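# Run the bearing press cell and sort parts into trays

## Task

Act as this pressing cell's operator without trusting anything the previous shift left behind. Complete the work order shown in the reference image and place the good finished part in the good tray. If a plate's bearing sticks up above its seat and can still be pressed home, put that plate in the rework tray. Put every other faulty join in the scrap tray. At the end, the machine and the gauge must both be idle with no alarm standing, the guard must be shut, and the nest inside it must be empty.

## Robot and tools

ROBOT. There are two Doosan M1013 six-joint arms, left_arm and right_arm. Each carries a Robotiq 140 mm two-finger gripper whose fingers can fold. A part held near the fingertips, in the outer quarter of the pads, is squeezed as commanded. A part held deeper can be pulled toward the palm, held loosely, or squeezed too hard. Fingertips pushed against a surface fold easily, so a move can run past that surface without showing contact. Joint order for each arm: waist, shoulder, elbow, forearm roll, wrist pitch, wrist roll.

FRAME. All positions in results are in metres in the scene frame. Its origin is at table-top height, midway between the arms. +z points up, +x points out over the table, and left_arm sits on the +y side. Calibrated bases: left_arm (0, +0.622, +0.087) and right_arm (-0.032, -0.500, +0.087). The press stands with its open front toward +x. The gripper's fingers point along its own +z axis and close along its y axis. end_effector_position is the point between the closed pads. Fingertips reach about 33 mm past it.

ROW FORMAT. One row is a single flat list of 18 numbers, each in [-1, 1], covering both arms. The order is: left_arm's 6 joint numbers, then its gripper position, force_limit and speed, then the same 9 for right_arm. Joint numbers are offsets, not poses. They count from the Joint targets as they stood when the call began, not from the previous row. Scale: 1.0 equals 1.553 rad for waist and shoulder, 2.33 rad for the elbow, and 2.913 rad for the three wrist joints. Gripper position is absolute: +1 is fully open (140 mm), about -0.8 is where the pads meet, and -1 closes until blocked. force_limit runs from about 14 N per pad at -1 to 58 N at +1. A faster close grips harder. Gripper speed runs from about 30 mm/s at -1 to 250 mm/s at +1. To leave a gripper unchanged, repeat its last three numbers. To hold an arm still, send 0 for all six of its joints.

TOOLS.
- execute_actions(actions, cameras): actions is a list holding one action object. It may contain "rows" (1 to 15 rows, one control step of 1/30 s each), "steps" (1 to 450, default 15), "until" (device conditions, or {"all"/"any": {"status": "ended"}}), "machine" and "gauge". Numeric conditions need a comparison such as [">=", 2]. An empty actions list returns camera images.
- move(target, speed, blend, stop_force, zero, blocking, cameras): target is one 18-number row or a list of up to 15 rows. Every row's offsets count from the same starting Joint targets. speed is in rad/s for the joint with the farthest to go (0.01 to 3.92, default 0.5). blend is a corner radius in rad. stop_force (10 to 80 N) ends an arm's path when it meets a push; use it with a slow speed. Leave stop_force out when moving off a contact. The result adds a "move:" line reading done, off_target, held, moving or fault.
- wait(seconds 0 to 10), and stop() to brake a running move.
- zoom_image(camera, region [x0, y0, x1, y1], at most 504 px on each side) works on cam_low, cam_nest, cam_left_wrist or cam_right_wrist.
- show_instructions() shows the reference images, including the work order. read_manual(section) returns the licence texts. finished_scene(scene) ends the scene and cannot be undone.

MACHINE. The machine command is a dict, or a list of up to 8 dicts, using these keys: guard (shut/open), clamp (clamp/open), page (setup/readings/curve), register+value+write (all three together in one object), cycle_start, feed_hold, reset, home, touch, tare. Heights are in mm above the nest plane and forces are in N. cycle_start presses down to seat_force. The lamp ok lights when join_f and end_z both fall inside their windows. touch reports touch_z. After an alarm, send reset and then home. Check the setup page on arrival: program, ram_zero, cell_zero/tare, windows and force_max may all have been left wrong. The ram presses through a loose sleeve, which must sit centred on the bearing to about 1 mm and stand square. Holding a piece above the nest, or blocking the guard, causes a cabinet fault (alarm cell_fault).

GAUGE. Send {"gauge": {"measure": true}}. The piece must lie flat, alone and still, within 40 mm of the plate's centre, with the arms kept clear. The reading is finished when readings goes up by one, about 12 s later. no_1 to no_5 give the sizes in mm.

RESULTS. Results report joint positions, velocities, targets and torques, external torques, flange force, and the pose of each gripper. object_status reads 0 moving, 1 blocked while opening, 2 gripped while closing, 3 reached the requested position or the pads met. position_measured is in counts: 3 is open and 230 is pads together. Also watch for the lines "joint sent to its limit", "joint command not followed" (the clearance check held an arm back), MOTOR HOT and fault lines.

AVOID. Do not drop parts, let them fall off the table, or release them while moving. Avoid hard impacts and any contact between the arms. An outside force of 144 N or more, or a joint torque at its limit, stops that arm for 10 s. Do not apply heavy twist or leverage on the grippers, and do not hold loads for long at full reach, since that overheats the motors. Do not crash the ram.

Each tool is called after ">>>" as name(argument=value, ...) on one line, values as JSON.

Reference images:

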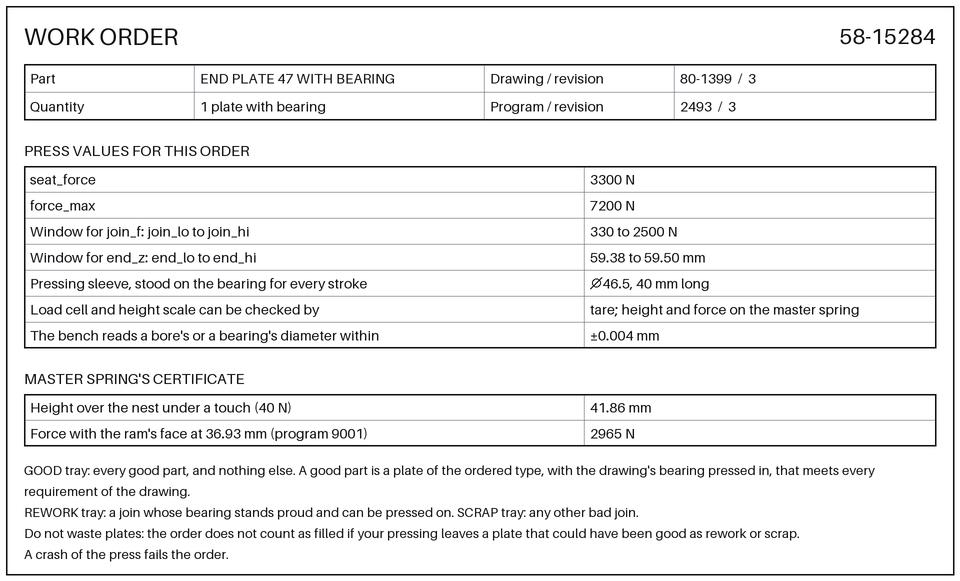

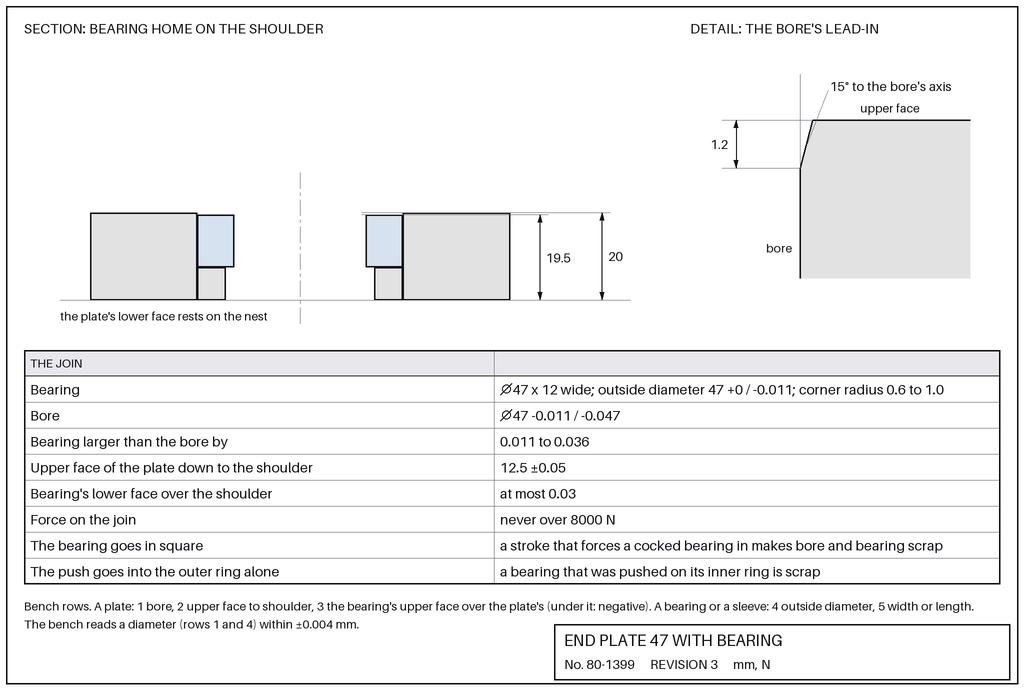

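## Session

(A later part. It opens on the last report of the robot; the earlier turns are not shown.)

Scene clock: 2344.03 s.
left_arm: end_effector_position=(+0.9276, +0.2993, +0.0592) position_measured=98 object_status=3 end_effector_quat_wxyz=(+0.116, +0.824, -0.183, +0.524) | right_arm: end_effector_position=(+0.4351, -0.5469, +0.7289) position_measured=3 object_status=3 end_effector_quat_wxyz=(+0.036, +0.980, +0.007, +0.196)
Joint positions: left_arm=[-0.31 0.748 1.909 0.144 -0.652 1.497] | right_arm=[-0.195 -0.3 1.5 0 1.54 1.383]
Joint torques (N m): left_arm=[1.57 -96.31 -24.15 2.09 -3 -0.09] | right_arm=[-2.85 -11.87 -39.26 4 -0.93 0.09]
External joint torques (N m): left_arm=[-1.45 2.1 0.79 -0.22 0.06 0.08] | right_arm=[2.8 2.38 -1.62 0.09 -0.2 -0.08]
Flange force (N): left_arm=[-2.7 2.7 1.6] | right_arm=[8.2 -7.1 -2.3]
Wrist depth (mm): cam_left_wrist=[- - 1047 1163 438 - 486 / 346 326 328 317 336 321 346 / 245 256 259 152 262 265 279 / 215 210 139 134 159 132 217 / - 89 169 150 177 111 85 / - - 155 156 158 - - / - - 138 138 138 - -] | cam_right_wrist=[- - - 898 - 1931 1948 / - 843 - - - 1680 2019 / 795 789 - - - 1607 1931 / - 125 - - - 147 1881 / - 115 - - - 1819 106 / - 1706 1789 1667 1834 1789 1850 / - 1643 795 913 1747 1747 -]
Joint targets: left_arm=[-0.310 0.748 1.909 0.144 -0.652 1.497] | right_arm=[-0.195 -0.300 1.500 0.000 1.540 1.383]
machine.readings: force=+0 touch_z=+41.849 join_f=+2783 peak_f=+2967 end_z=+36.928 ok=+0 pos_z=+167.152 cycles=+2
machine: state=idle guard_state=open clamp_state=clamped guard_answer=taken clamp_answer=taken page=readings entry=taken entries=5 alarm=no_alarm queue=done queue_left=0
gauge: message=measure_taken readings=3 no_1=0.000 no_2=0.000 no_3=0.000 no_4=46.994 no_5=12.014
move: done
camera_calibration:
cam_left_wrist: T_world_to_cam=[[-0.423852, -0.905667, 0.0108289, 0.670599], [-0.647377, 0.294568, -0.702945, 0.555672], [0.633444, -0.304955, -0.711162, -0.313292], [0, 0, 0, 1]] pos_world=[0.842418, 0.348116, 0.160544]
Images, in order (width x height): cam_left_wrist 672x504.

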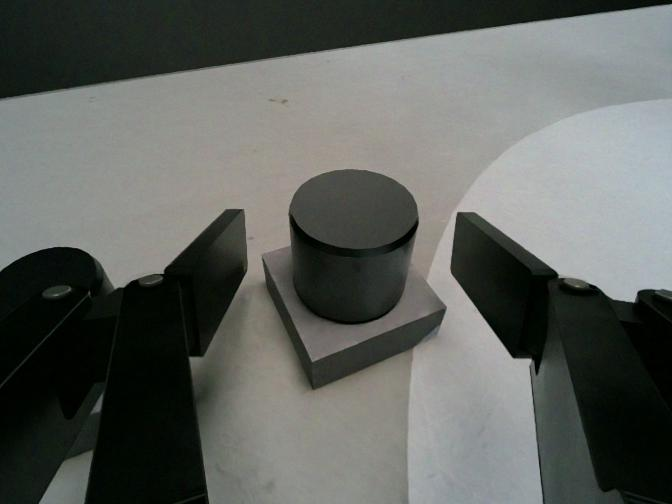

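>>> move(target=[0.0003,-0.0015,0.0027,0.0,-0.0013,0.0,0.25,0.2,-1,0,0,0,0,0,0,1,1,1], speed=0.05)

>>> execute_actions(actions=[{"rows": [[0,0,0,0,0,0,-1,0.2,-1,0,0,0,0,0,0,1,1,1]], "steps": 110}], cameras=["cam_left_wrist"])

>>> zoom_image(camera="cam_left_wrist", region=[236, 160, 446, 370])

Scene clock: 2362.97 s.
left_arm: end_effector_position=(+0.9248, +0.3006, +0.0591) position_measured=98 object_status=3 end_effector_quat_wxyz=(+0.116, +0.824, -0.182, +0.524) | right_arm: end_effector_position=(+0.4351, -0.5469, +0.7289) position_measured=3 object_status=3 end_effector_quat_wxyz=(+0.036, +0.980, +0.007, +0.196)
Joint positions: left_arm=[-0.309 0.746 1.915 0.144 -0.656 1.497] | right_arm=[-0.195 -0.3 1.5 0 1.54 1.383]
Joint torques (N m): left_arm=[2.98 -95.84 -23.35 2.11 -2.94 -0.09] | right_arm=[-2.75 -11.81 -39.37 3.99 -0.92 0.13]
External joint torques (N m): left_arm=[-2.99 1.97 0.08 -0.23 0 0.09] | right_arm=[2.68 2.29 -1.53 0.1 -0.21 -0.12]
Flange force (N): left_arm=[-2.0 4.8 2.9] | right_arm=[7.8 -6.6 -2.2]
Wrist depth (mm): cam_left_wrist=[- - 411 - - 436 505 / 320 324 322 311 317 341 346 / 252 255 258 151 261 264 266 / 216 209 155 136 160 131 217 / - 89 169 154 171 111 85 / - - 157 156 157 - - / - - 138 138 139 - -] | cam_right_wrist=[- - 921 - - 1865 1865 / 803 - 965 1033 - 1948 2057 / 724 - - 921 - 1914 1850 / - 125 880 - 906 1948 1931 / - 116 843 - 884 1804 106 / - 1680 1747 1804 1733 1775 1865 / - 1680 1643 891 1720 1789 1819]
Joint targets: left_arm=[-0.309 0.746 1.915 0.144 -0.656 1.497] | right_arm=[-0.195 -0.300 1.500 0.000 1.540 1.383]
machine.readings: force=+0 touch_z=+41.849 join_f=+2783 peak_f=+2967 end_z=+36.928 ok=+0 pos_z=+167.152 cycles=+2
machine: state=idle guard_state=open clamp_state=clamped guard_answer=taken clamp_answer=taken page=readings entry=taken entries=5 alarm=no_alarm queue=done queue_left=0
gauge: message=measure_taken readings=3 no_1=0.000 no_2=0.000 no_3=0.000 no_4=46.994 no_5=12.014
move: done

Scene clock: 2366.83 s.
left_arm: end_effector_position=(+0.9248, +0.3007, +0.0591) position_measured=163 object_status=2 end_effector_quat_wxyz=(+0.116, +0.824, -0.182, +0.524) | right_arm: end_effector_position=(+0.4351, -0.5469, +0.7289) position_measured=3 object_status=3 end_effector_quat_wxyz=(+0.036, +0.980, +0.007, +0.196)
Joint positions: left_arm=[-0.309 0.746 1.915 0.144 -0.656 1.497] | right_arm=[-0.195 -0.3 1.5 0 1.54 1.383]
Joint torques (N m): left_arm=[0.19 -89.3 -22.35 2.4 -1.34 -0.32] | right_arm=[-2.73 -11.71 -39.21 3.95 -0.94 0.1]
External joint torques (N m): left_arm=[-0.14 -4.59 -0.83 -0.54 -1.61 0.32] | right_arm=[2.69 2.07 -1.81 0.16 -0.19 -0.1]
Flange force (N): left_arm=[2.3 2.2 -5.5] | right_arm=[7.9 -6.7 -2.7]
Wrist depth (mm): cam_left_wrist=[- - - - - 447 - / 323 326 352 317 325 356 349 / 255 254 271 152 261 261 267 / 215 210 124 136 140 217 224 / - 83 - 150 155 92 79 / - - - 156 - - 74 / - - - 138 138 - 68] | cam_right_wrist=[- - 925 - - 2076 1948 / - - 884 913 - 1948 1914 / 688 - 957 - - 1834 1914 / - 124 913 - - 1819 130 / - 146 880 909 - 1914 106 / - 1667 1667 1804 1789 1819 1881 / - 1948 751 2076 1804 1804 1834]
Joint targets: left_arm=[-0.309 0.746 1.915 0.144 -0.656 1.497] | right_arm=[-0.195 -0.300 1.500 0.000 1.540 1.383]
machine.readings: force=+0 touch_z=+41.849 join_f=+2783 peak_f=+2967 end_z=+36.928 ok=+0 pos_z=+167.152 cycles=+2
machine: state=idle guard_state=open clamp_state=clamped guard_answer=taken clamp_answer=taken page=readings entry=taken entries=5 alarm=no_alarm queue=done queue_left=0
gauge: message=measure_taken readings=3 no_1=0.000 no_2=0.000 no_3=0.000 no_4=46.994 no_5=12.014
camera_calibration:
cam_left_wrist: T_world_to_cam=[[-0.42362, -0.90577, 0.0112712, 0.670402], [-0.647656, 0.294157, -0.702861, 0.553905], [0.633315, -0.305046, -0.711237, -0.311032], [0, 0, 0, 1]] pos_world=[0.839717, 0.349416, 0.160545]
Images, in order (width x height): cam_left_wrist 672x504.

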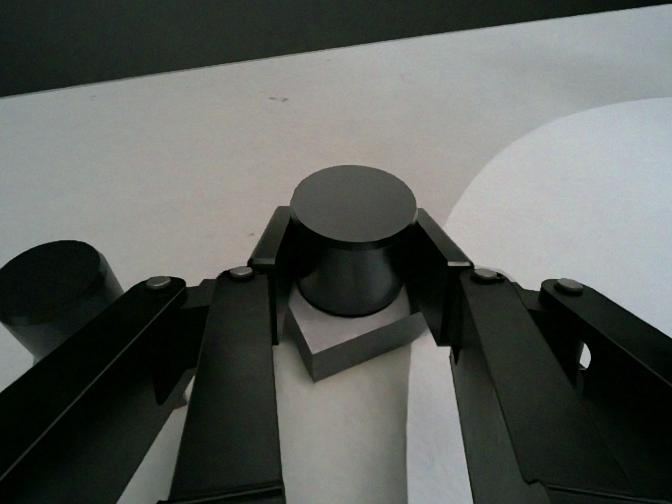

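Scaled by 2.400 from the camera's 672x504 image, which has a finer 960x720 frame.

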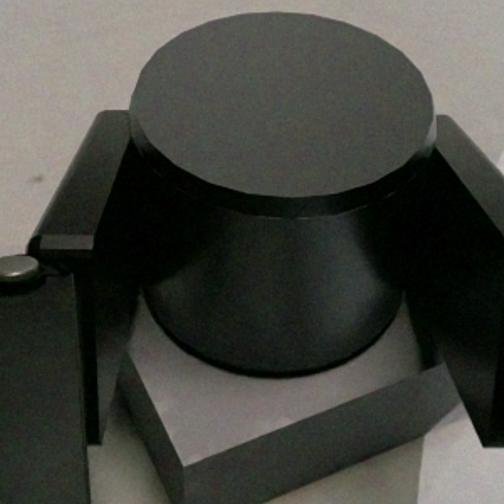

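>>> move(target=[0.0012,-0.1079,0.0164,0.0118,0.0434,-0.0133,-1,0.2,-1,0,0,0,0,0,0,1,1,1], speed=0.08, cameras=["cam_left_wrist"])

>>> zoom_image(camera="cam_left_wrist", region=[236, 160, 446, 370])

Scene clock: 2386.57 s.
left_arm: end_effector_position=(+0.9063, +0.3083, +0.1606) position_measured=163 object_status=2 end_effector_quat_wxyz=(+0.116, +0.823, -0.183, +0.525) | right_arm: end_effector_position=(+0.4351, -0.5469, +0.7289) position_measured=3 object_status=3 end_effector_quat_wxyz=(+0.036, +0.980, +0.007, +0.196)
Joint positions: left_arm=[-0.307 0.578 1.953 0.178 -0.53 1.458] | right_arm=[-0.195 -0.3 1.5 0 1.54 1.383]
Joint torques (N m): left_arm=[2.52 -93.97 -32.63 2.39 -4.75 -0.14] | right_arm=[-2.42 -11.81 -39.22 3.96 -0.96 0.17]
External joint torques (N m): left_arm=[-2.56 9.28 4.68 -0.11 1.81 0.14] | right_arm=[2.37 2.2 -1.76 0.14 -0.18 -0.17]
Flange force (N): left_arm=[-9.5 4.5 6.5] | right_arm=[7.9 -5.5 -2.6]
Wrist depth (mm): cam_left_wrist=[- - - - - 1629 1582 / - - - - - 567 570 / - - 437 153 438 448 - / 350 360 124 138 140 365 363 / - 83 - 155 123 91 80 / - - - 250 - - 74 / - - - 231 - - 68] | cam_right_wrist=[- - - 909 965 1948 1931 / - - 925 887 913 1865 - / 731 - - - - 1865 1914 / 759 125 - 863 - 1850 1948 / - 115 - - 913 1850 106 / - 1706 1706 1583 1819 1965 - / - 1706 1733 1819 1720 1630 -]
Joint targets: left_arm=[-0.307 0.578 1.953 0.178 -0.530 1.458] | right_arm=[-0.195 -0.300 1.500 0.000 1.540 1.383]
machine.readings: force=+0 touch_z=+41.849 join_f=+2783 peak_f=+2967 end_z=+36.928 ok=+0 pos_z=+167.152 cycles=+2
machine: state=idle guard_state=open clamp_state=clamped guard_answer=taken clamp_answer=taken page=readings entry=taken entries=5 alarm=no_alarm queue=done queue_left=0
gauge: message=measure_taken readings=3 no_1=0.000 no_2=0.000 no_3=0.000 no_4=46.994 no_5=12.014
move: done
camera_calibration:
cam_left_wrist: T_world_to_cam=[[-0.424147, -0.905527, 0.0109813, 0.668867], [-0.646695, 0.294378, -0.703653, 0.610176], [0.633944, -0.305554, -0.710459, -0.225293], [0, 0, 0, 1]] pos_world=[0.821119, 0.357215, 0.261945]
Images, in order (width x height): cam_left_wrist 672x504.

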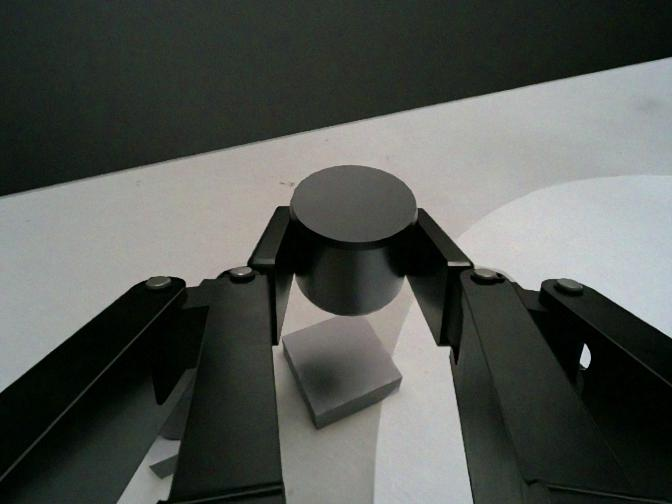

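Scaled by 2.400 from the camera's 672x504 image, which has a finer 960x720 frame.

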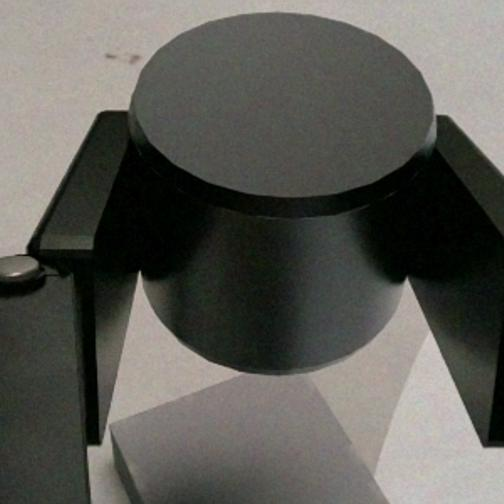

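>>> move(target=[0.1122,-0.1138,0.0371,0.5390,-0.2094,-0.2277,-1,0.2,-1,0,0,0,0,0,0,1,1,1], speed=0.35, cameras=["cam_nest", "cam_left_wrist", "cam_low"])

Scene clock: 2399.63 s.
left_arm: end_effector_position=(+0.5998, +0.2563, +0.2427) position_measured=163 object_status=2 end_effector_quat_wxyz=(+0.380, +0.596, -0.597, +0.380) | right_arm: end_effector_position=(+0.4351, -0.5469, +0.7289) position_measured=3 object_status=3 end_effector_quat_wxyz=(+0.036, +0.980, +0.007, +0.196)
Joint positions: left_arm=[-0.133 0.401 2.04 1.748 -1.14 0.795] | right_arm=[-0.195 -0.3 1.5 0 1.54 1.383]
Joint torques (N m): left_arm=[2.02 -77.08 -34.36 -3.6 -3.59 -0.21] | right_arm=[-2.63 -11.82 -39.22 4.03 -0.92 0.13]
External joint torques (N m): left_arm=[-1.94 5.23 3.18 1.21 1.48 0.21] | right_arm=[2.6 2.16 -1.8 0.08 -0.22 -0.13]
Flange force (N): left_arm=[-6.4 0.6 6.6] | right_arm=[8.0 -6.4 -2.6]
Wrist depth (mm): cam_left_wrist=[- - 2971 1062 - 304 224 / - - 480 495 481 325 250 / - - 403 159 416 308 287 / 459 344 124 136 135 327 332 / - 83 83 277 143 92 79 / - - - 342 - - 74 / - - - 302 - - 68] | cam_right_wrist=[873 - 941 1074 965 1931 1948 / - - 895 895 1028 1865 1965 / 736 925 837 - - - 1983 / - - - 937 - 1850 131 / - 116 - - - 1804 106 / - 1618 1819 1761 1804 1865 1865 / - 1680 767 1667 1775 - -]
Joint targets: left_arm=[-0.133 0.401 2.040 1.748 -1.140 0.795] | right_arm=[-0.195 -0.300 1.500 0.000 1.540 1.383]
machine.readings: force=+0 touch_z=+41.849 join_f=+2783 peak_f=+2967 end_z=+36.928 ok=+0 pos_z=+167.152 cycles=+2
machine: state=idle guard_state=open clamp_state=clamped guard_answer=taken clamp_answer=taken page=readings entry=taken entries=5 alarm=no_alarm queue=done queue_left=0
gauge: message=measure_taken readings=3 no_1=0.000 no_2=0.000 no_3=0.000 no_4=46.994 no_5=12.014
move: done
camera_calibration:
cam_left_wrist: T_world_to_cam=[[-0.999937, 0.00207399, 0.011012, 0.603503], [-0.00627015, 0.710915, -0.70325, -0.00596614], [-0.00928711, -0.703275, -0.710857, 0.499378], [0, 0, 0, 1]] pos_world=[0.608065, 0.35419, 0.344145]
Images, in order (width x height): cam_low 672x504, cam_nest 672x504, cam_left_wrist 672x504.

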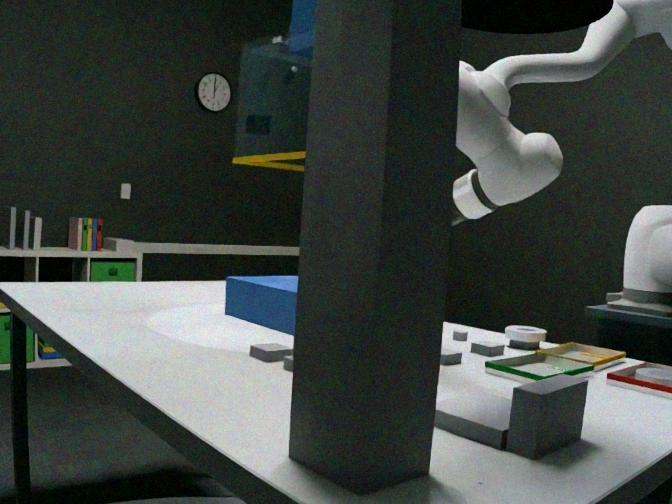

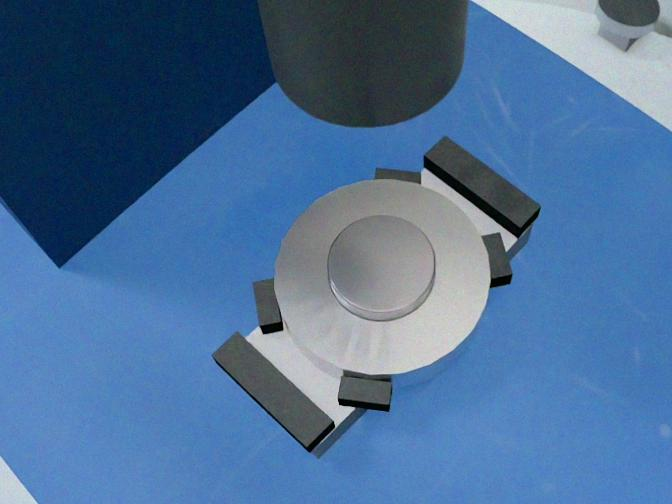

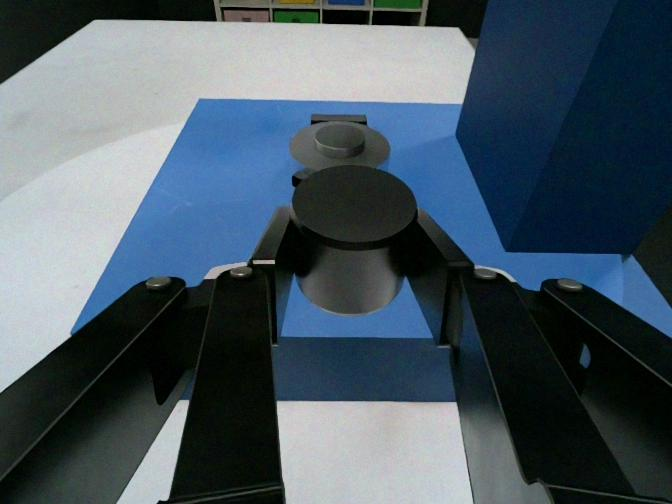

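>>> move(target=[-0.2140,0.0605,-0.0494,-0.0798,0.0738,-0.0136,-1,0.2,-1,0,0,0,0,0,0,1,1,1], speed=0.2, cameras=["cam_nest", "cam_left_wrist"])

>>> zoom_image(camera="cam_nest", region=[300, 150, 480, 330])

Scene clock: 2419.00 s.
left_arm: end_effector_position=(+0.6001, +0.0349, +0.2252) position_measured=163 object_status=2 end_effector_quat_wxyz=(+0.380, +0.596, -0.597, +0.380) | right_arm: end_effector_position=(+0.4351, -0.5469, +0.7289) position_measured=3 object_status=3 end_effector_quat_wxyz=(+0.036, +0.980, +0.007, +0.196)
Joint positions: left_arm=[-0.465 0.495 1.925 1.516 -0.925 0.755] | right_arm=[-0.195 -0.3 1.5 0 1.54 1.383]
Joint torques (N m): left_arm=[4.1 -88.72 -37.02 -2.37 -3.24 -0.1] | right_arm=[-2.74 -11.99 -39.22 3.94 -0.93 0.11]
External joint torques (N m): left_arm=[-3.9 6.33 4.27 0.79 1.21 0.09] | right_arm=[2.66 2.4 -1.76 0.16 -0.21 -0.1]
Flange force (N): left_arm=[-6.0 3.9 8.3] | right_arm=[8.4 -6.5 -2.6]
Wrist depth (mm): cam_left_wrist=[- - - - 83 3546 186 / 632 660 662 694 - 4149 194 / 536 - - - 539 567 204 / - 306 121 138 141 291 202 / - 83 83 194 154 91 79 / - - - 186 184 - 74 / - - - 170 170 - 68] | cam_right_wrist=[898 906 929 - 949 1881 1983 / - - - - 965 1819 2001 / 756 - - 863 965 1834 1804 / - - 996 - - 1865 1914 / - 860 867 - - 1789 106 / - 1834 1761 1775 1834 1761 1850 / - 1667 780 783 1733 1804 1881]
Joint targets: left_arm=[-0.466 0.495 1.925 1.516 -0.925 0.755] | right_arm=[-0.195 -0.300 1.500 0.000 1.540 1.383]
machine.readings: force=+0 touch_z=+41.849 join_f=+2783 peak_f=+2967 end_z=+36.928 ok=+0 pos_z=+167.152 cycles=+2
machine: state=idle guard_state=open clamp_state=clamped guard_answer=taken clamp_answer=taken page=readings entry=taken entries=5 alarm=no_alarm queue=done queue_left=0
gauge: message=measure_taken readings=3 no_1=0.000 no_2=0.000 no_3=0.000 no_4=46.994 no_5=12.014
move: done
camera_calibration:
cam_left_wrist: T_world_to_cam=[[-0.999938, 0.00200132, 0.0109407, 0.60449], [-0.00626911, 0.711113, -0.70305, 0.139033], [-0.00918714, -0.703075, -0.711056, 0.331072], [0, 0, 0, 1]] pos_world=[0.608366, 0.13269, 0.326545]
Images, in order (width x height): cam_nest 672x504, cam_left_wrist 672x504.

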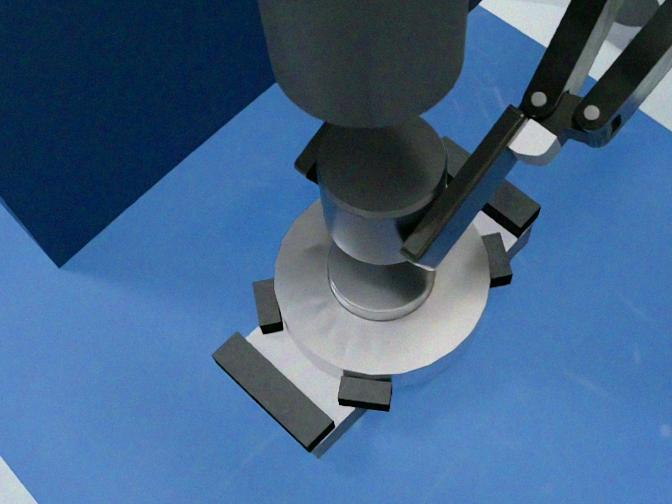

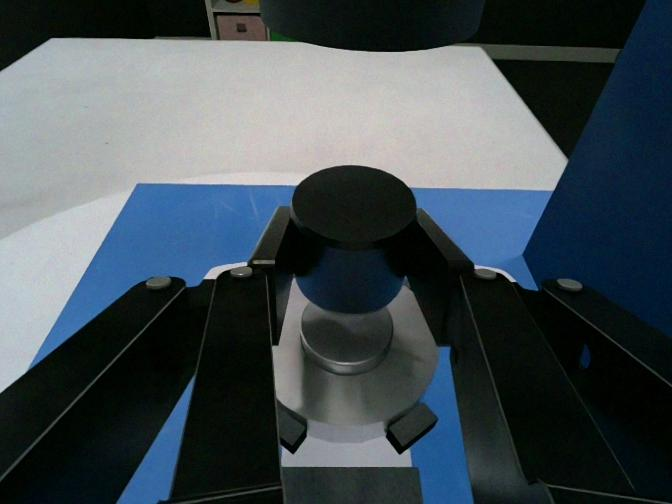

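Scaled by 2.800 from the camera's 672x504 image, which has a finer 960x720 frame.

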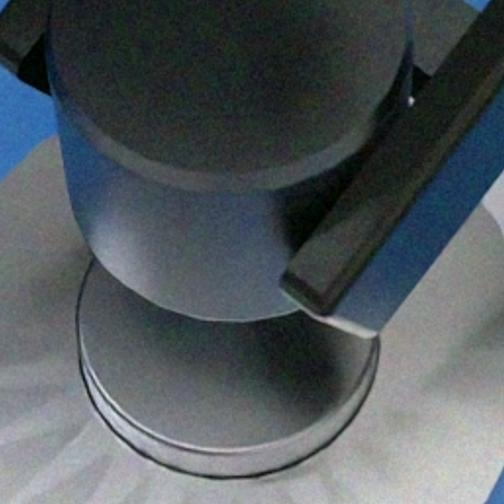

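>>> move(target=[0.0004,0.0283,0.0045,-0.0141,-0.0015,0.0235,-1,0.2,-1,0,0,0,0,0,0,1,1,1], speed=0.03, stop_force=15, cameras=["cam_nest", "cam_left_wrist"])

>>> zoom_image(camera="cam_nest", region=[300, 180, 480, 360])

>>> zoom_image(camera="cam_left_wrist", region=[256, 180, 446, 370])

Scene clock: 2434.87 s.
left_arm: end_effector_position=(+0.6007, +0.0350, +0.1923) position_measured=163 object_status=2 end_effector_quat_wxyz=(+0.380, +0.596, -0.596, +0.380) | right_arm: end_effector_position=(+0.4351, -0.5469, +0.7289) position_measured=3 object_status=3 end_effector_quat_wxyz=(+0.036, +0.980, +0.007, +0.196)
Joint positions: left_arm=[-0.465 0.539 1.935 1.475 -0.929 0.824] | right_arm=[-0.195 -0.3 1.5 0 1.54 1.383]
Joint torques (N m): left_arm=[1.86 -91.15 -34.84 -2.29 -3.6 -0.12] | right_arm=[-2.96 -11.71 -39.24 3.95 -0.92 0.12]
External joint torques (N m): left_arm=[-1.81 6.55 3.76 0.93 1.43 0.12] | right_arm=[2.91 2.06 -1.77 0.16 -0.21 -0.12]
Flange force (N): left_arm=[-6.9 1.4 6.0] | right_arm=[8.0 -7.2 -2.6]
Wrist depth (mm): cam_left_wrist=[- - 2587 879 - 2783 186 / 616 637 616 - - 2074 195 / 475 300 316 153 322 325 204 / 247 258 140 138 142 266 202 / - 83 83 164 164 91 79 / - - - 158 160 - 74 / - - - 142 146 - 68] | cam_right_wrist=[847 925 917 970 1033 1931 1965 / - - - - - 1804 1931 / 741 - - - 978 1850 1948 / 749 124 - 917 902 1881 1948 / - 134 856 895 925 1865 106 / - 1667 1680 1850 1680 1804 - / - 1643 1706 772 1747 1775 -]
Joint targets: left_arm=[-0.465 0.539 1.935 1.475 -0.929 0.824] | right_arm=[-0.195 -0.300 1.500 0.000 1.540 1.383]
machine.readings: force=+0 touch_z=+41.849 join_f=+2783 peak_f=+2967 end_z=+36.928 ok=+0 pos_z=+167.152 cycles=+2
machine: state=idle guard_state=open clamp_state=clamped guard_answer=taken clamp_answer=taken page=readings entry=taken entries=5 alarm=no_alarm queue=done queue_left=0
gauge: message=measure_taken readings=3 no_1=0.000 no_2=0.000 no_3=0.000 no_4=46.994 no_5=12.014
move: done
camera_calibration:
cam_left_wrist: T_world_to_cam=[[-0.999942, 0.00157914, 0.0106604, 0.605591], [-0.00637588, 0.710813, -0.703352, 0.11603], [-0.00868821, -0.703379, -0.710762, 0.307404], [0, 0, 0, 1]] pos_world=[0.608966, 0.132789, 0.293645]
Images, in order (width x height): cam_nest 672x504, cam_left_wrist 672x504.

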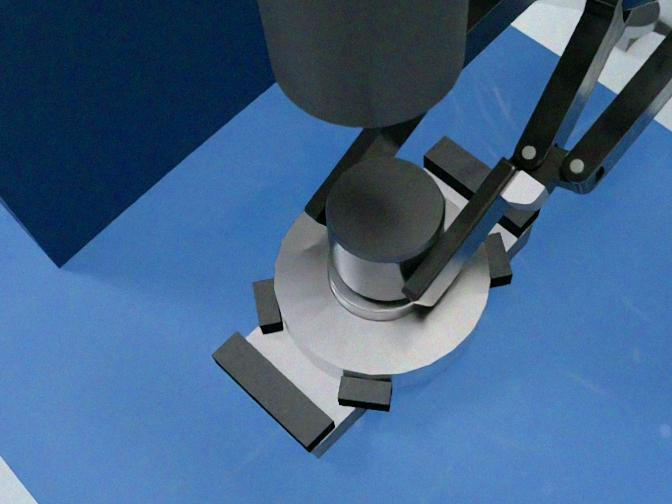

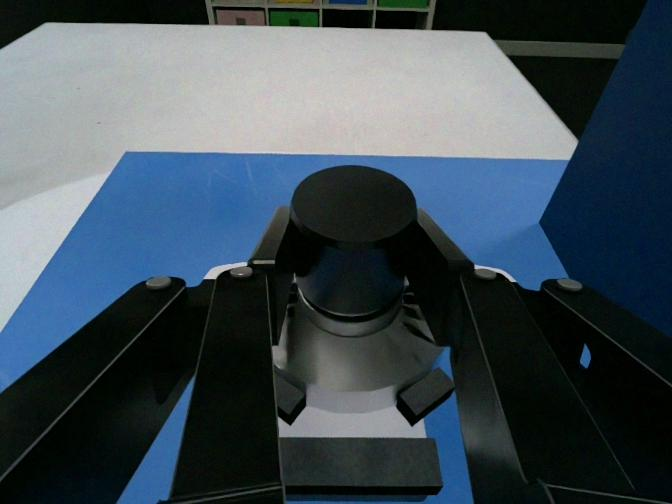

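Scaled by 2.800 from the camera's 672x504 image, which has a finer 960x720 frame.

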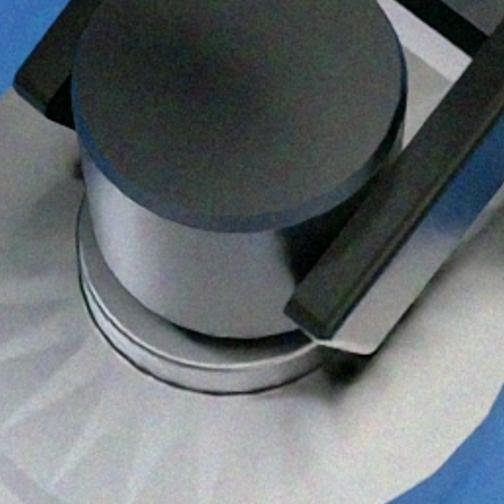

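Scaled by 2.653 from the camera's 672x504 image, which has a finer 960x720 frame.

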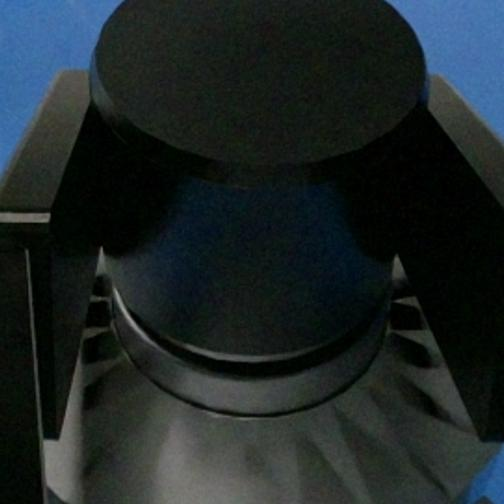

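>>> zoom_image(camera="cam_nest", region=[316, 146, 456, 286])

>>> zoom_image(camera="cam_nest", region=[316, 246, 416, 326])

>>> zoom_image(camera="cam_nest", region=[250, 0, 480, 150])

Scaled by 3.600 from the camera's 672x504 image, which has a finer 960x720 frame.

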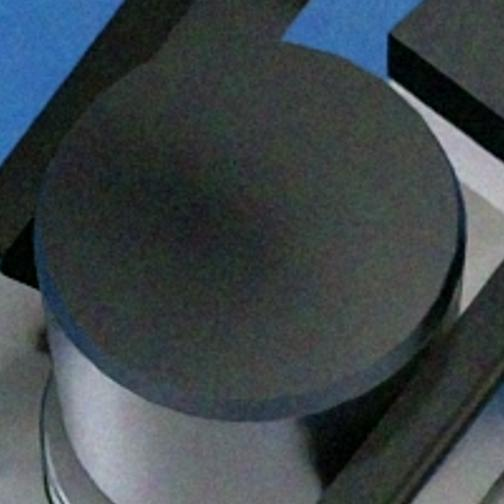

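Scaled by 5.040 from the camera's 672x504 image, which has a finer 960x720 frame.

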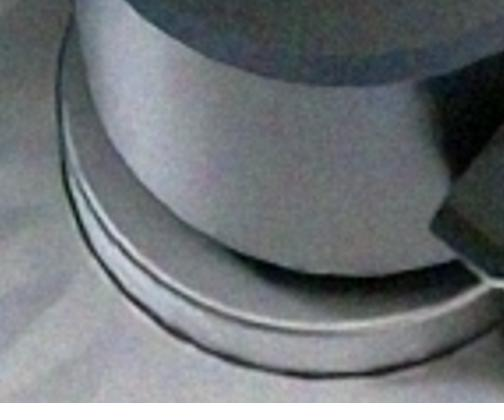

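Scaled by 2.191 from the camera's 672x504 image, which has a finer 960x720 frame.

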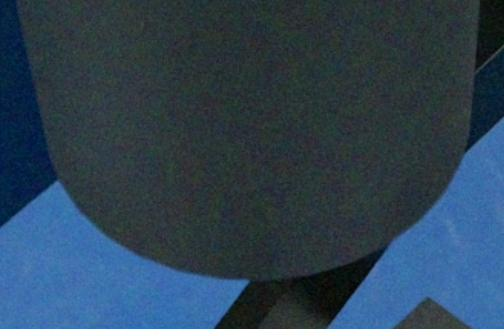

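>>> move(target=[-0.0106,-0.0133,-0.0070,0.0217,0.0170,-0.0261,-1,0.2,-1,0,0,0,0,0,0,1,1,1], speed=0.05, cameras=["cam_nest", "cam_left_wrist"])

>>> zoom_image(camera="cam_nest", region=[316, 146, 456, 286])

>>> zoom_image(camera="cam_nest", region=[316, 246, 416, 326])

>>> zoom_image(camera="cam_left_wrist", region=[256, 180, 446, 370])

Scene clock: 2453.93 s.
left_arm: end_effector_position=(+0.6001, +0.0305, +0.1963) position_measured=163 object_status=2 end_effector_quat_wxyz=(+0.364, +0.606, -0.606, +0.364) | right_arm: end_effector_position=(+0.4351, -0.5469, +0.7289) position_measured=3 object_status=3 end_effector_quat_wxyz=(+0.036, +0.980, +0.007, +0.196)
Joint positions: left_arm=[-0.481 0.519 1.919 1.538 -0.88 0.748] | right_arm=[-0.195 -0.3 1.5 0 1.54 1.383]
Joint torques (N m): left_arm=[1.99 -89.81 -36.17 -2.2 -3.45 0.1] | right_arm=[-2.48 -11.96 -39.24 3.96 -0.94 0.14]
External joint torques (N m): left_arm=[-1.85 5.84 3.95 0.64 1.49 -0.1] | right_arm=[2.41 2.43 -1.68 0.14 -0.19 -0.14]
Flange force (N): left_arm=[-5.7 2.5 6.0] | right_arm=[8.1 -5.7 -2.4]
Wrist depth (mm): cam_left_wrist=[- 748 - - 750 3097 193 / - - - - 591 557 194 / - 306 308 152 312 316 203 / - 255 140 138 140 265 203 / - 83 83 166 154 91 79 / - - - 161 163 - 74 / - - - 144 144 - 68] | cam_right_wrist=[- 860 - - - 1881 1931 / 778 957 - - - 1897 1914 / 775 - - - 945 1865 1897 / - - - - 913 146 1897 / - 115 - 965 - 1804 106 / - 1720 1914 1747 1834 1983 1819 / - 1680 778 1733 1761 1789 -]
Joint targets: left_arm=[-0.481 0.519 1.919 1.538 -0.880 0.748] | right_arm=[-0.195 -0.300 1.500 0.000 1.540 1.383]
machine.readings: force=+0 touch_z=+41.849 join_f=+2783 peak_f=+2967 end_z=+36.928 ok=+0 pos_z=+167.152 cycles=+2
machine: state=idle guard_state=open clamp_state=clamped guard_answer=taken clamp_answer=taken page=readings entry=taken entries=5 alarm=no_alarm queue=done queue_left=0
gauge: message=measure_taken readings=3 no_1=0.000 no_2=0.000 no_3=0.000 no_4=46.994 no_5=12.014
move: done
camera_calibration:
cam_left_wrist: T_world_to_cam=[[-0.999935, 0.00120314, 0.0113738, 0.604736], [-0.00666841, 0.746604, -0.665235, 0.113631], [-0.00929209, -0.665268, -0.746547, 0.313305], [0, 0, 0, 1]] pos_world=[0.608365, 0.122867, 0.30261]
Images, in order (width x height): cam_nest 672x504, cam_left_wrist 672x504.

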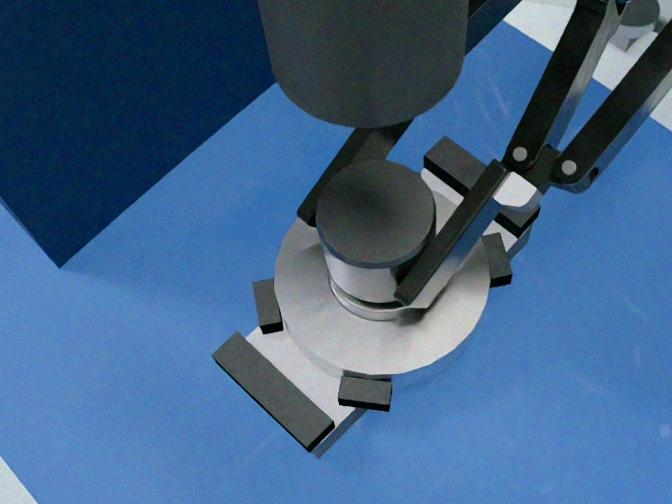

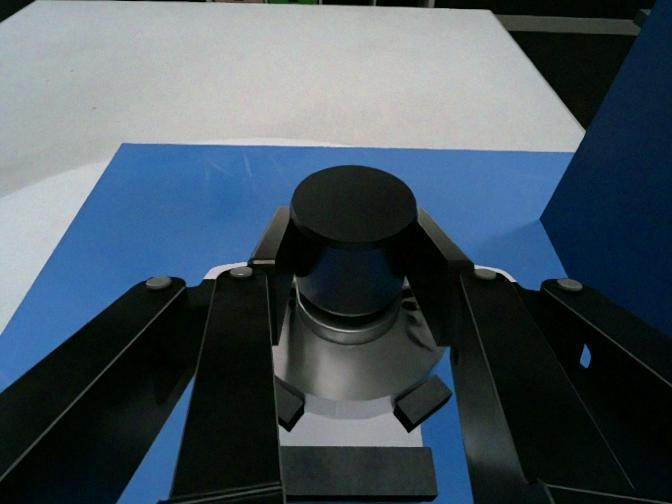

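Scaled by 3.600 from the camera's 672x504 image, which has a finer 960x720 frame.

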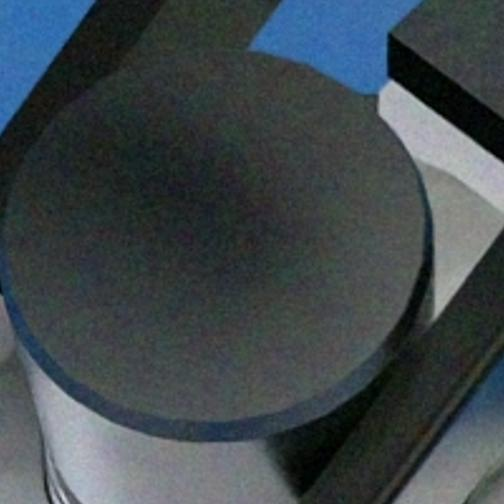

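Scaled by 5.040 from the camera's 672x504 image, which has a finer 960x720 frame.

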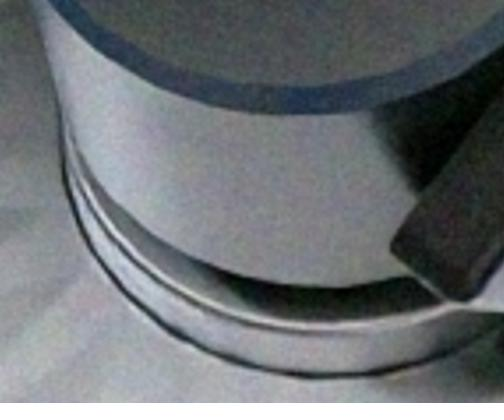

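Scaled by 2.653 from the camera's 672x504 image, which has a finer 960x720 frame.

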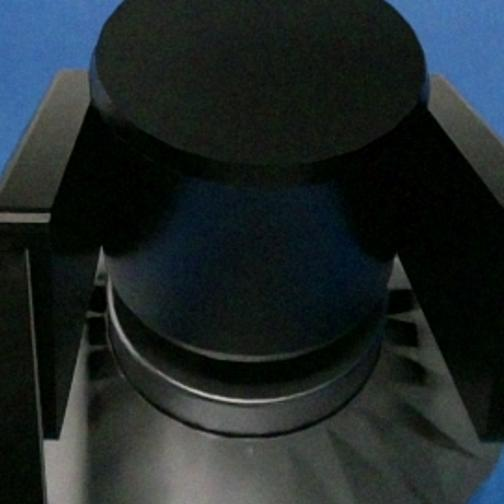

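>>> move(target=[[0.0004,-0.0009,0.0005,0.0001,-0.0001,0.0002,-1,0.2,-1,0,0,0,0,0,0,1,1,1],[0.0004,0.0025,0.0011,-0.0017,-0.0002,0.0031,-1,0.2,-1,0,0,0,0,0,0,1,1,1]], speed=[0.02,0.015], stop_force=13, cameras=["cam_nest", "cam_left_wrist"])

>>> zoom_image(camera="cam_nest", region=[316, 146, 456, 286])

>>> zoom_image(camera="cam_nest", region=[316, 246, 416, 326])

>>> zoom_image(camera="cam_left_wrist", region=[286, 260, 416, 350])

Scene clock: 2474.47 s.
left_arm: end_effector_position=(+0.5998, +0.0312, +0.1928) position_measured=163 object_status=2 end_effector_quat_wxyz=(+0.364, +0.606, -0.606, +0.364) | right_arm: end_effector_position=(+0.4351, -0.5469, +0.7289) position_measured=3 object_status=3 end_effector_quat_wxyz=(+0.036, +0.980, +0.007, +0.196)
Joint positions: left_arm=[-0.481 0.522 1.922 1.533 -0.88 0.757] | right_arm=[-0.195 -0.3 1.5 0 1.54 1.383]
Joint torques (N m): left_arm=[2.13 -89.88 -36.04 -2.41 -3.39 -0.16] | right_arm=[-2.73 -12.01 -39.25 3.96 -0.87 0.11]
External joint torques (N m): left_arm=[-2.03 5.65 4.08 0.89 1.4 0.16] | right_arm=[2.66 2.44 -1.71 0.14 -0.27 -0.11]
Flange force (N): left_arm=[-5.9 3.1 5.6] | right_arm=[8.3 -6.5 -2.4]
Wrist depth (mm): cam_left_wrist=[- - - 833 - 3282 193 / 565 - 612 548 564 - 193 / 446 300 304 152 308 310 203 / 273 259 140 136 140 258 201 / - 83 84 163 164 91 79 / - - - 158 - - 74 / - - - 144 - - 68] | cam_right_wrist=[863 800 877 - - 1965 1983 / 797 - - - 2446 1931 1948 / 719 780 - 909 - 1881 1850 / - 764 800 - - 1819 129 / - 124 902 902 917 1819 106 / - 1706 1747 1819 1775 1865 1834 / - 1618 1804 1693 1775 1819 1819]
Joint targets: left_arm=[-0.481 0.522 1.922 1.533 -0.880 0.757] | right_arm=[-0.195 -0.300 1.500 0.000 1.540 1.383]
machine.readings: force=+0 touch_z=+41.849 join_f=+2783 peak_f=+2967 end_z=+36.928 ok=+0 pos_z=+167.152 cycles=+2
machine: state=idle guard_state=open clamp_state=clamped guard_answer=taken clamp_answer=taken page=readings entry=taken entries=5 alarm=no_alarm queue=done queue_left=0
gauge: message=measure_taken readings=3 no_1=0.000 no_2=0.000 no_3=0.000 no_4=46.994 no_5=12.014
move: done
camera_calibration:
cam_left_wrist: T_world_to_cam=[[-0.999941, 0.00136893, 0.0108157, 0.604526], [-0.00617279, 0.746644, -0.665195, 0.110459], [-0.00898605, -0.665223, -0.746591, 0.310975], [0, 0, 0, 1]] pos_world=[0.607966, 0.123567, 0.29911]
Images, in order (width x height): cam_nest 672x504, cam_left_wrist 672x504.

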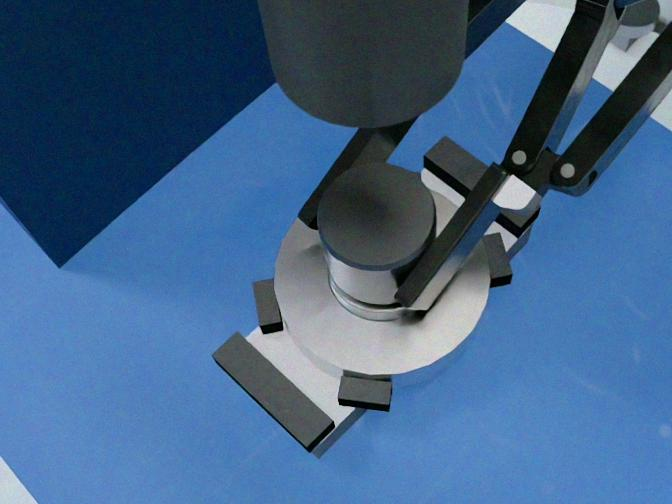

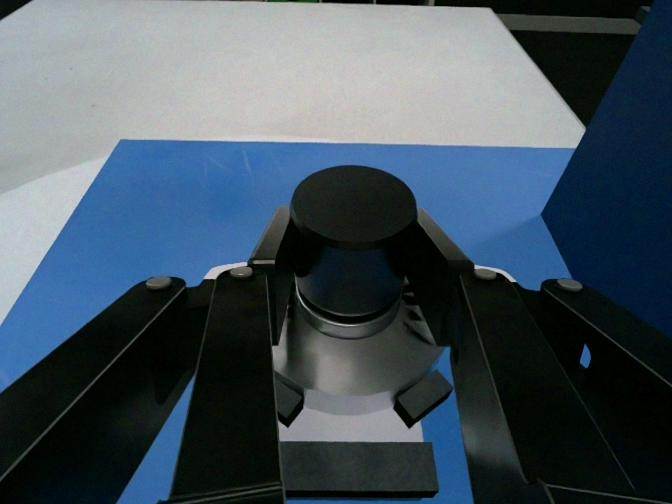

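Scaled by 3.600 from the camera's 672x504 image, which has a finer 960x720 frame.

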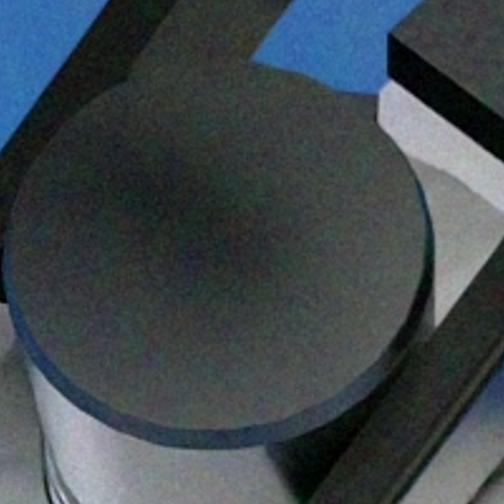

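Scaled by 5.040 from the camera's 672x504 image, which has a finer 960x720 frame.

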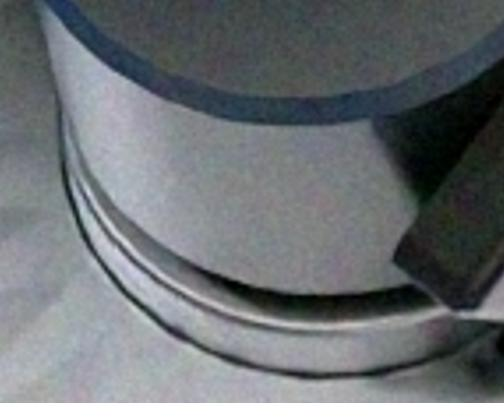

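Scaled by 3.877 from the camera's 672x504 image, which has a finer 960x720 frame.

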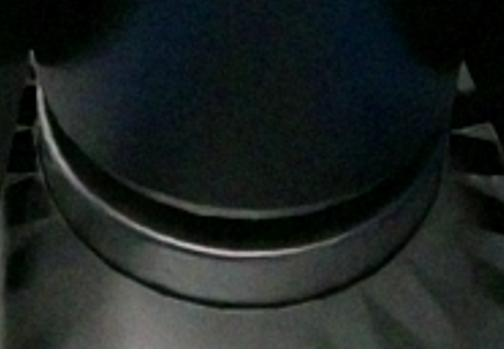

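>>> move(target=[[0.0006,-0.0001,0.0001,0.0,0.0,0.0,-1,0.2,-1,0,0,0,0,0,0,1,1,1],[0.0006,0.0078,0.0014,-0.0043,-0.0002,0.0068,-1,0.2,-1,0,0,0,0,0,0,1,1,1]], speed=[0.02,0.01], stop_force=12, cameras=["cam_nest", "cam_left_wrist"])

>>> zoom_image(camera="cam_nest", region=[316, 146, 456, 286])

>>> zoom_image(camera="cam_nest", region=[316, 246, 416, 326])

>>> zoom_image(camera="cam_left_wrist", region=[286, 260, 416, 350])

Scene clock: 2495.47 s.
left_arm: end_effector_position=(+0.6002, +0.0318, +0.1881) position_measured=163 object_status=2 end_effector_quat_wxyz=(+0.364, +0.606, -0.606, +0.364) | right_arm: end_effector_position=(+0.4351, -0.5469, +0.7289) position_measured=3 object_status=3 end_effector_quat_wxyz=(+0.036, +0.980, +0.007, +0.196)
Joint positions: left_arm=[-0.48 0.529 1.923 1.526 -0.881 0.767] | right_arm=[-0.195 -0.3 1.5 0 1.54 1.383]
Joint torques (N m): left_arm=[-0.15 -79.91 -30.65 -0.54 -0.42 -0.17] | right_arm=[-2.46 -11.84 -39.32 3.98 -0.95 0.11]
External joint torques (N m): left_arm=[0.33 -4.71 -1.17 -0.95 -1.59 0.16] | right_arm=[2.43 2.16 -1.71 0.13 -0.19 -0.11]
Flange force (N): left_arm=[3.1 3.0 -4.4] | right_arm=[7.8 -5.9 -2.5]
Wrist depth (mm): cam_left_wrist=[- - - 797 - 4072 195 / - 571 544 - - - 194 / - 288 298 145 300 301 204 / - 247 140 136 140 252 202 / - 83 83 161 159 91 79 / - - - 155 155 - 74 / - - - 140 - - 68] | cam_right_wrist=[- - 937 - 863 1834 1914 / 850 800 902 - 929 1865 1965 / 729 - - - 1038 1983 1897 / - - - 925 - 1914 1819 / - 116 - 1063 913 1865 106 / - 1693 1733 1720 1747 1834 1834 / - 1706 898 778 1693 1789 1804]
Joint targets: left_arm=[-0.480 0.529 1.923 1.526 -0.881 0.767] | right_arm=[-0.195 -0.300 1.500 0.000 1.540 1.383]
machine.readings: force=+0 touch_z=+41.849 join_f=+2783 peak_f=+2967 end_z=+36.928 ok=+0 pos_z=+167.152 cycles=+2
machine: state=idle guard_state=open clamp_state=clamped guard_answer=taken clamp_answer=taken page=readings entry=taken entries=5 alarm=no_alarm queue=done queue_left=0
gauge: message=measure_taken readings=3 no_1=0.000 no_2=0.000 no_3=0.000 no_4=46.994 no_5=12.014
move: contact (left_arm); path passed 1 of 2 targets
camera_calibration:
cam_left_wrist: T_world_to_cam=[[-0.999942, 0.000524641, 0.010775, 0.605094], [-0.00677847, 0.746457, -0.665399, 0.107339], [-0.0083922, -0.665433, -0.74641, 0.30748], [0, 0, 0, 1]] pos_world=[0.608367, 0.124166, 0.29441]
Images, in order (width x height): cam_nest 672x504, cam_left_wrist 672x504.

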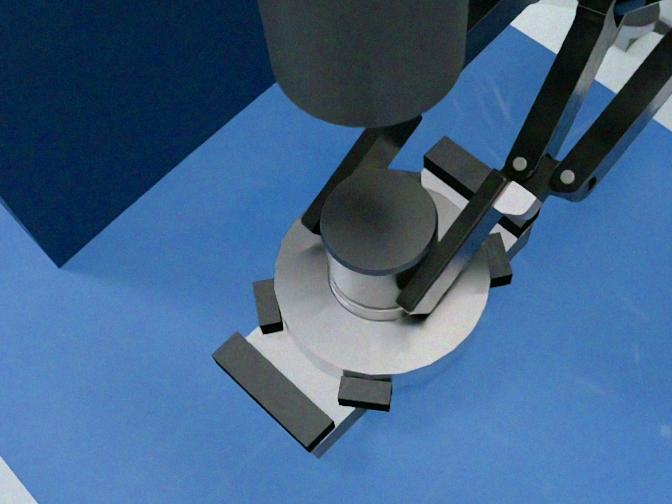

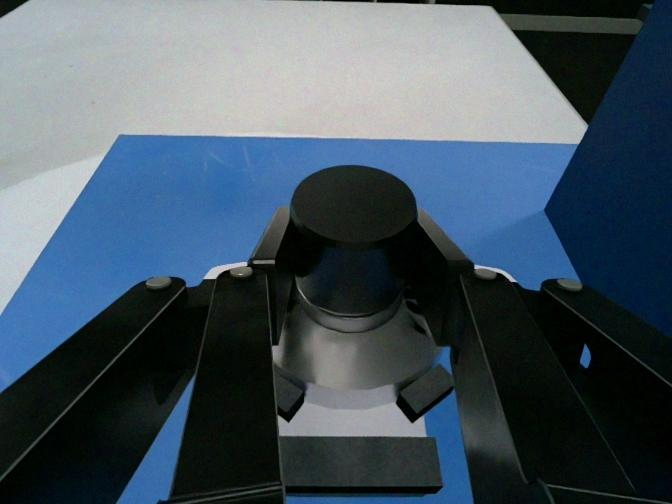

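Scaled by 3.600 from the camera's 672x504 image, which has a finer 960x720 frame.

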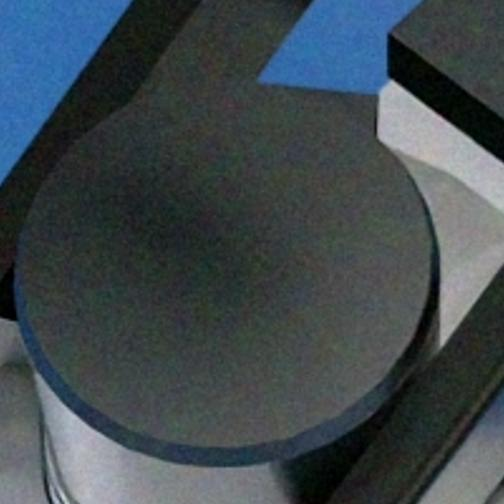

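Scaled by 5.040 from the camera's 672x504 image, which has a finer 960x720 frame.

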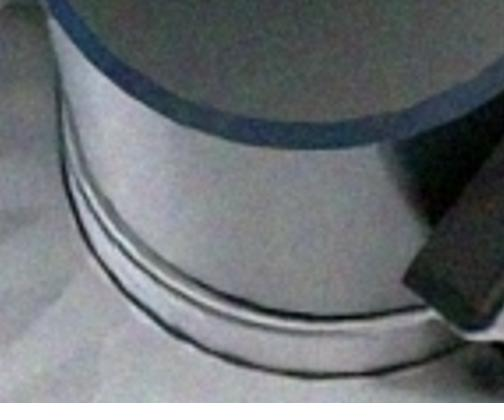

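Scaled by 3.877 from the camera's 672x504 image, which has a finer 960x720 frame.

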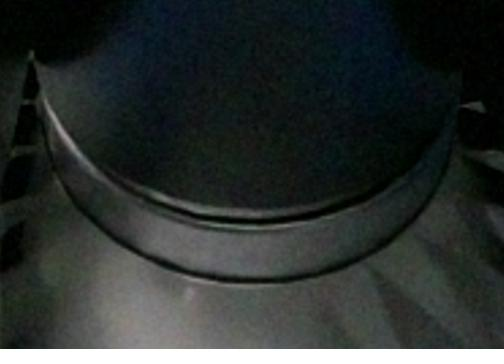

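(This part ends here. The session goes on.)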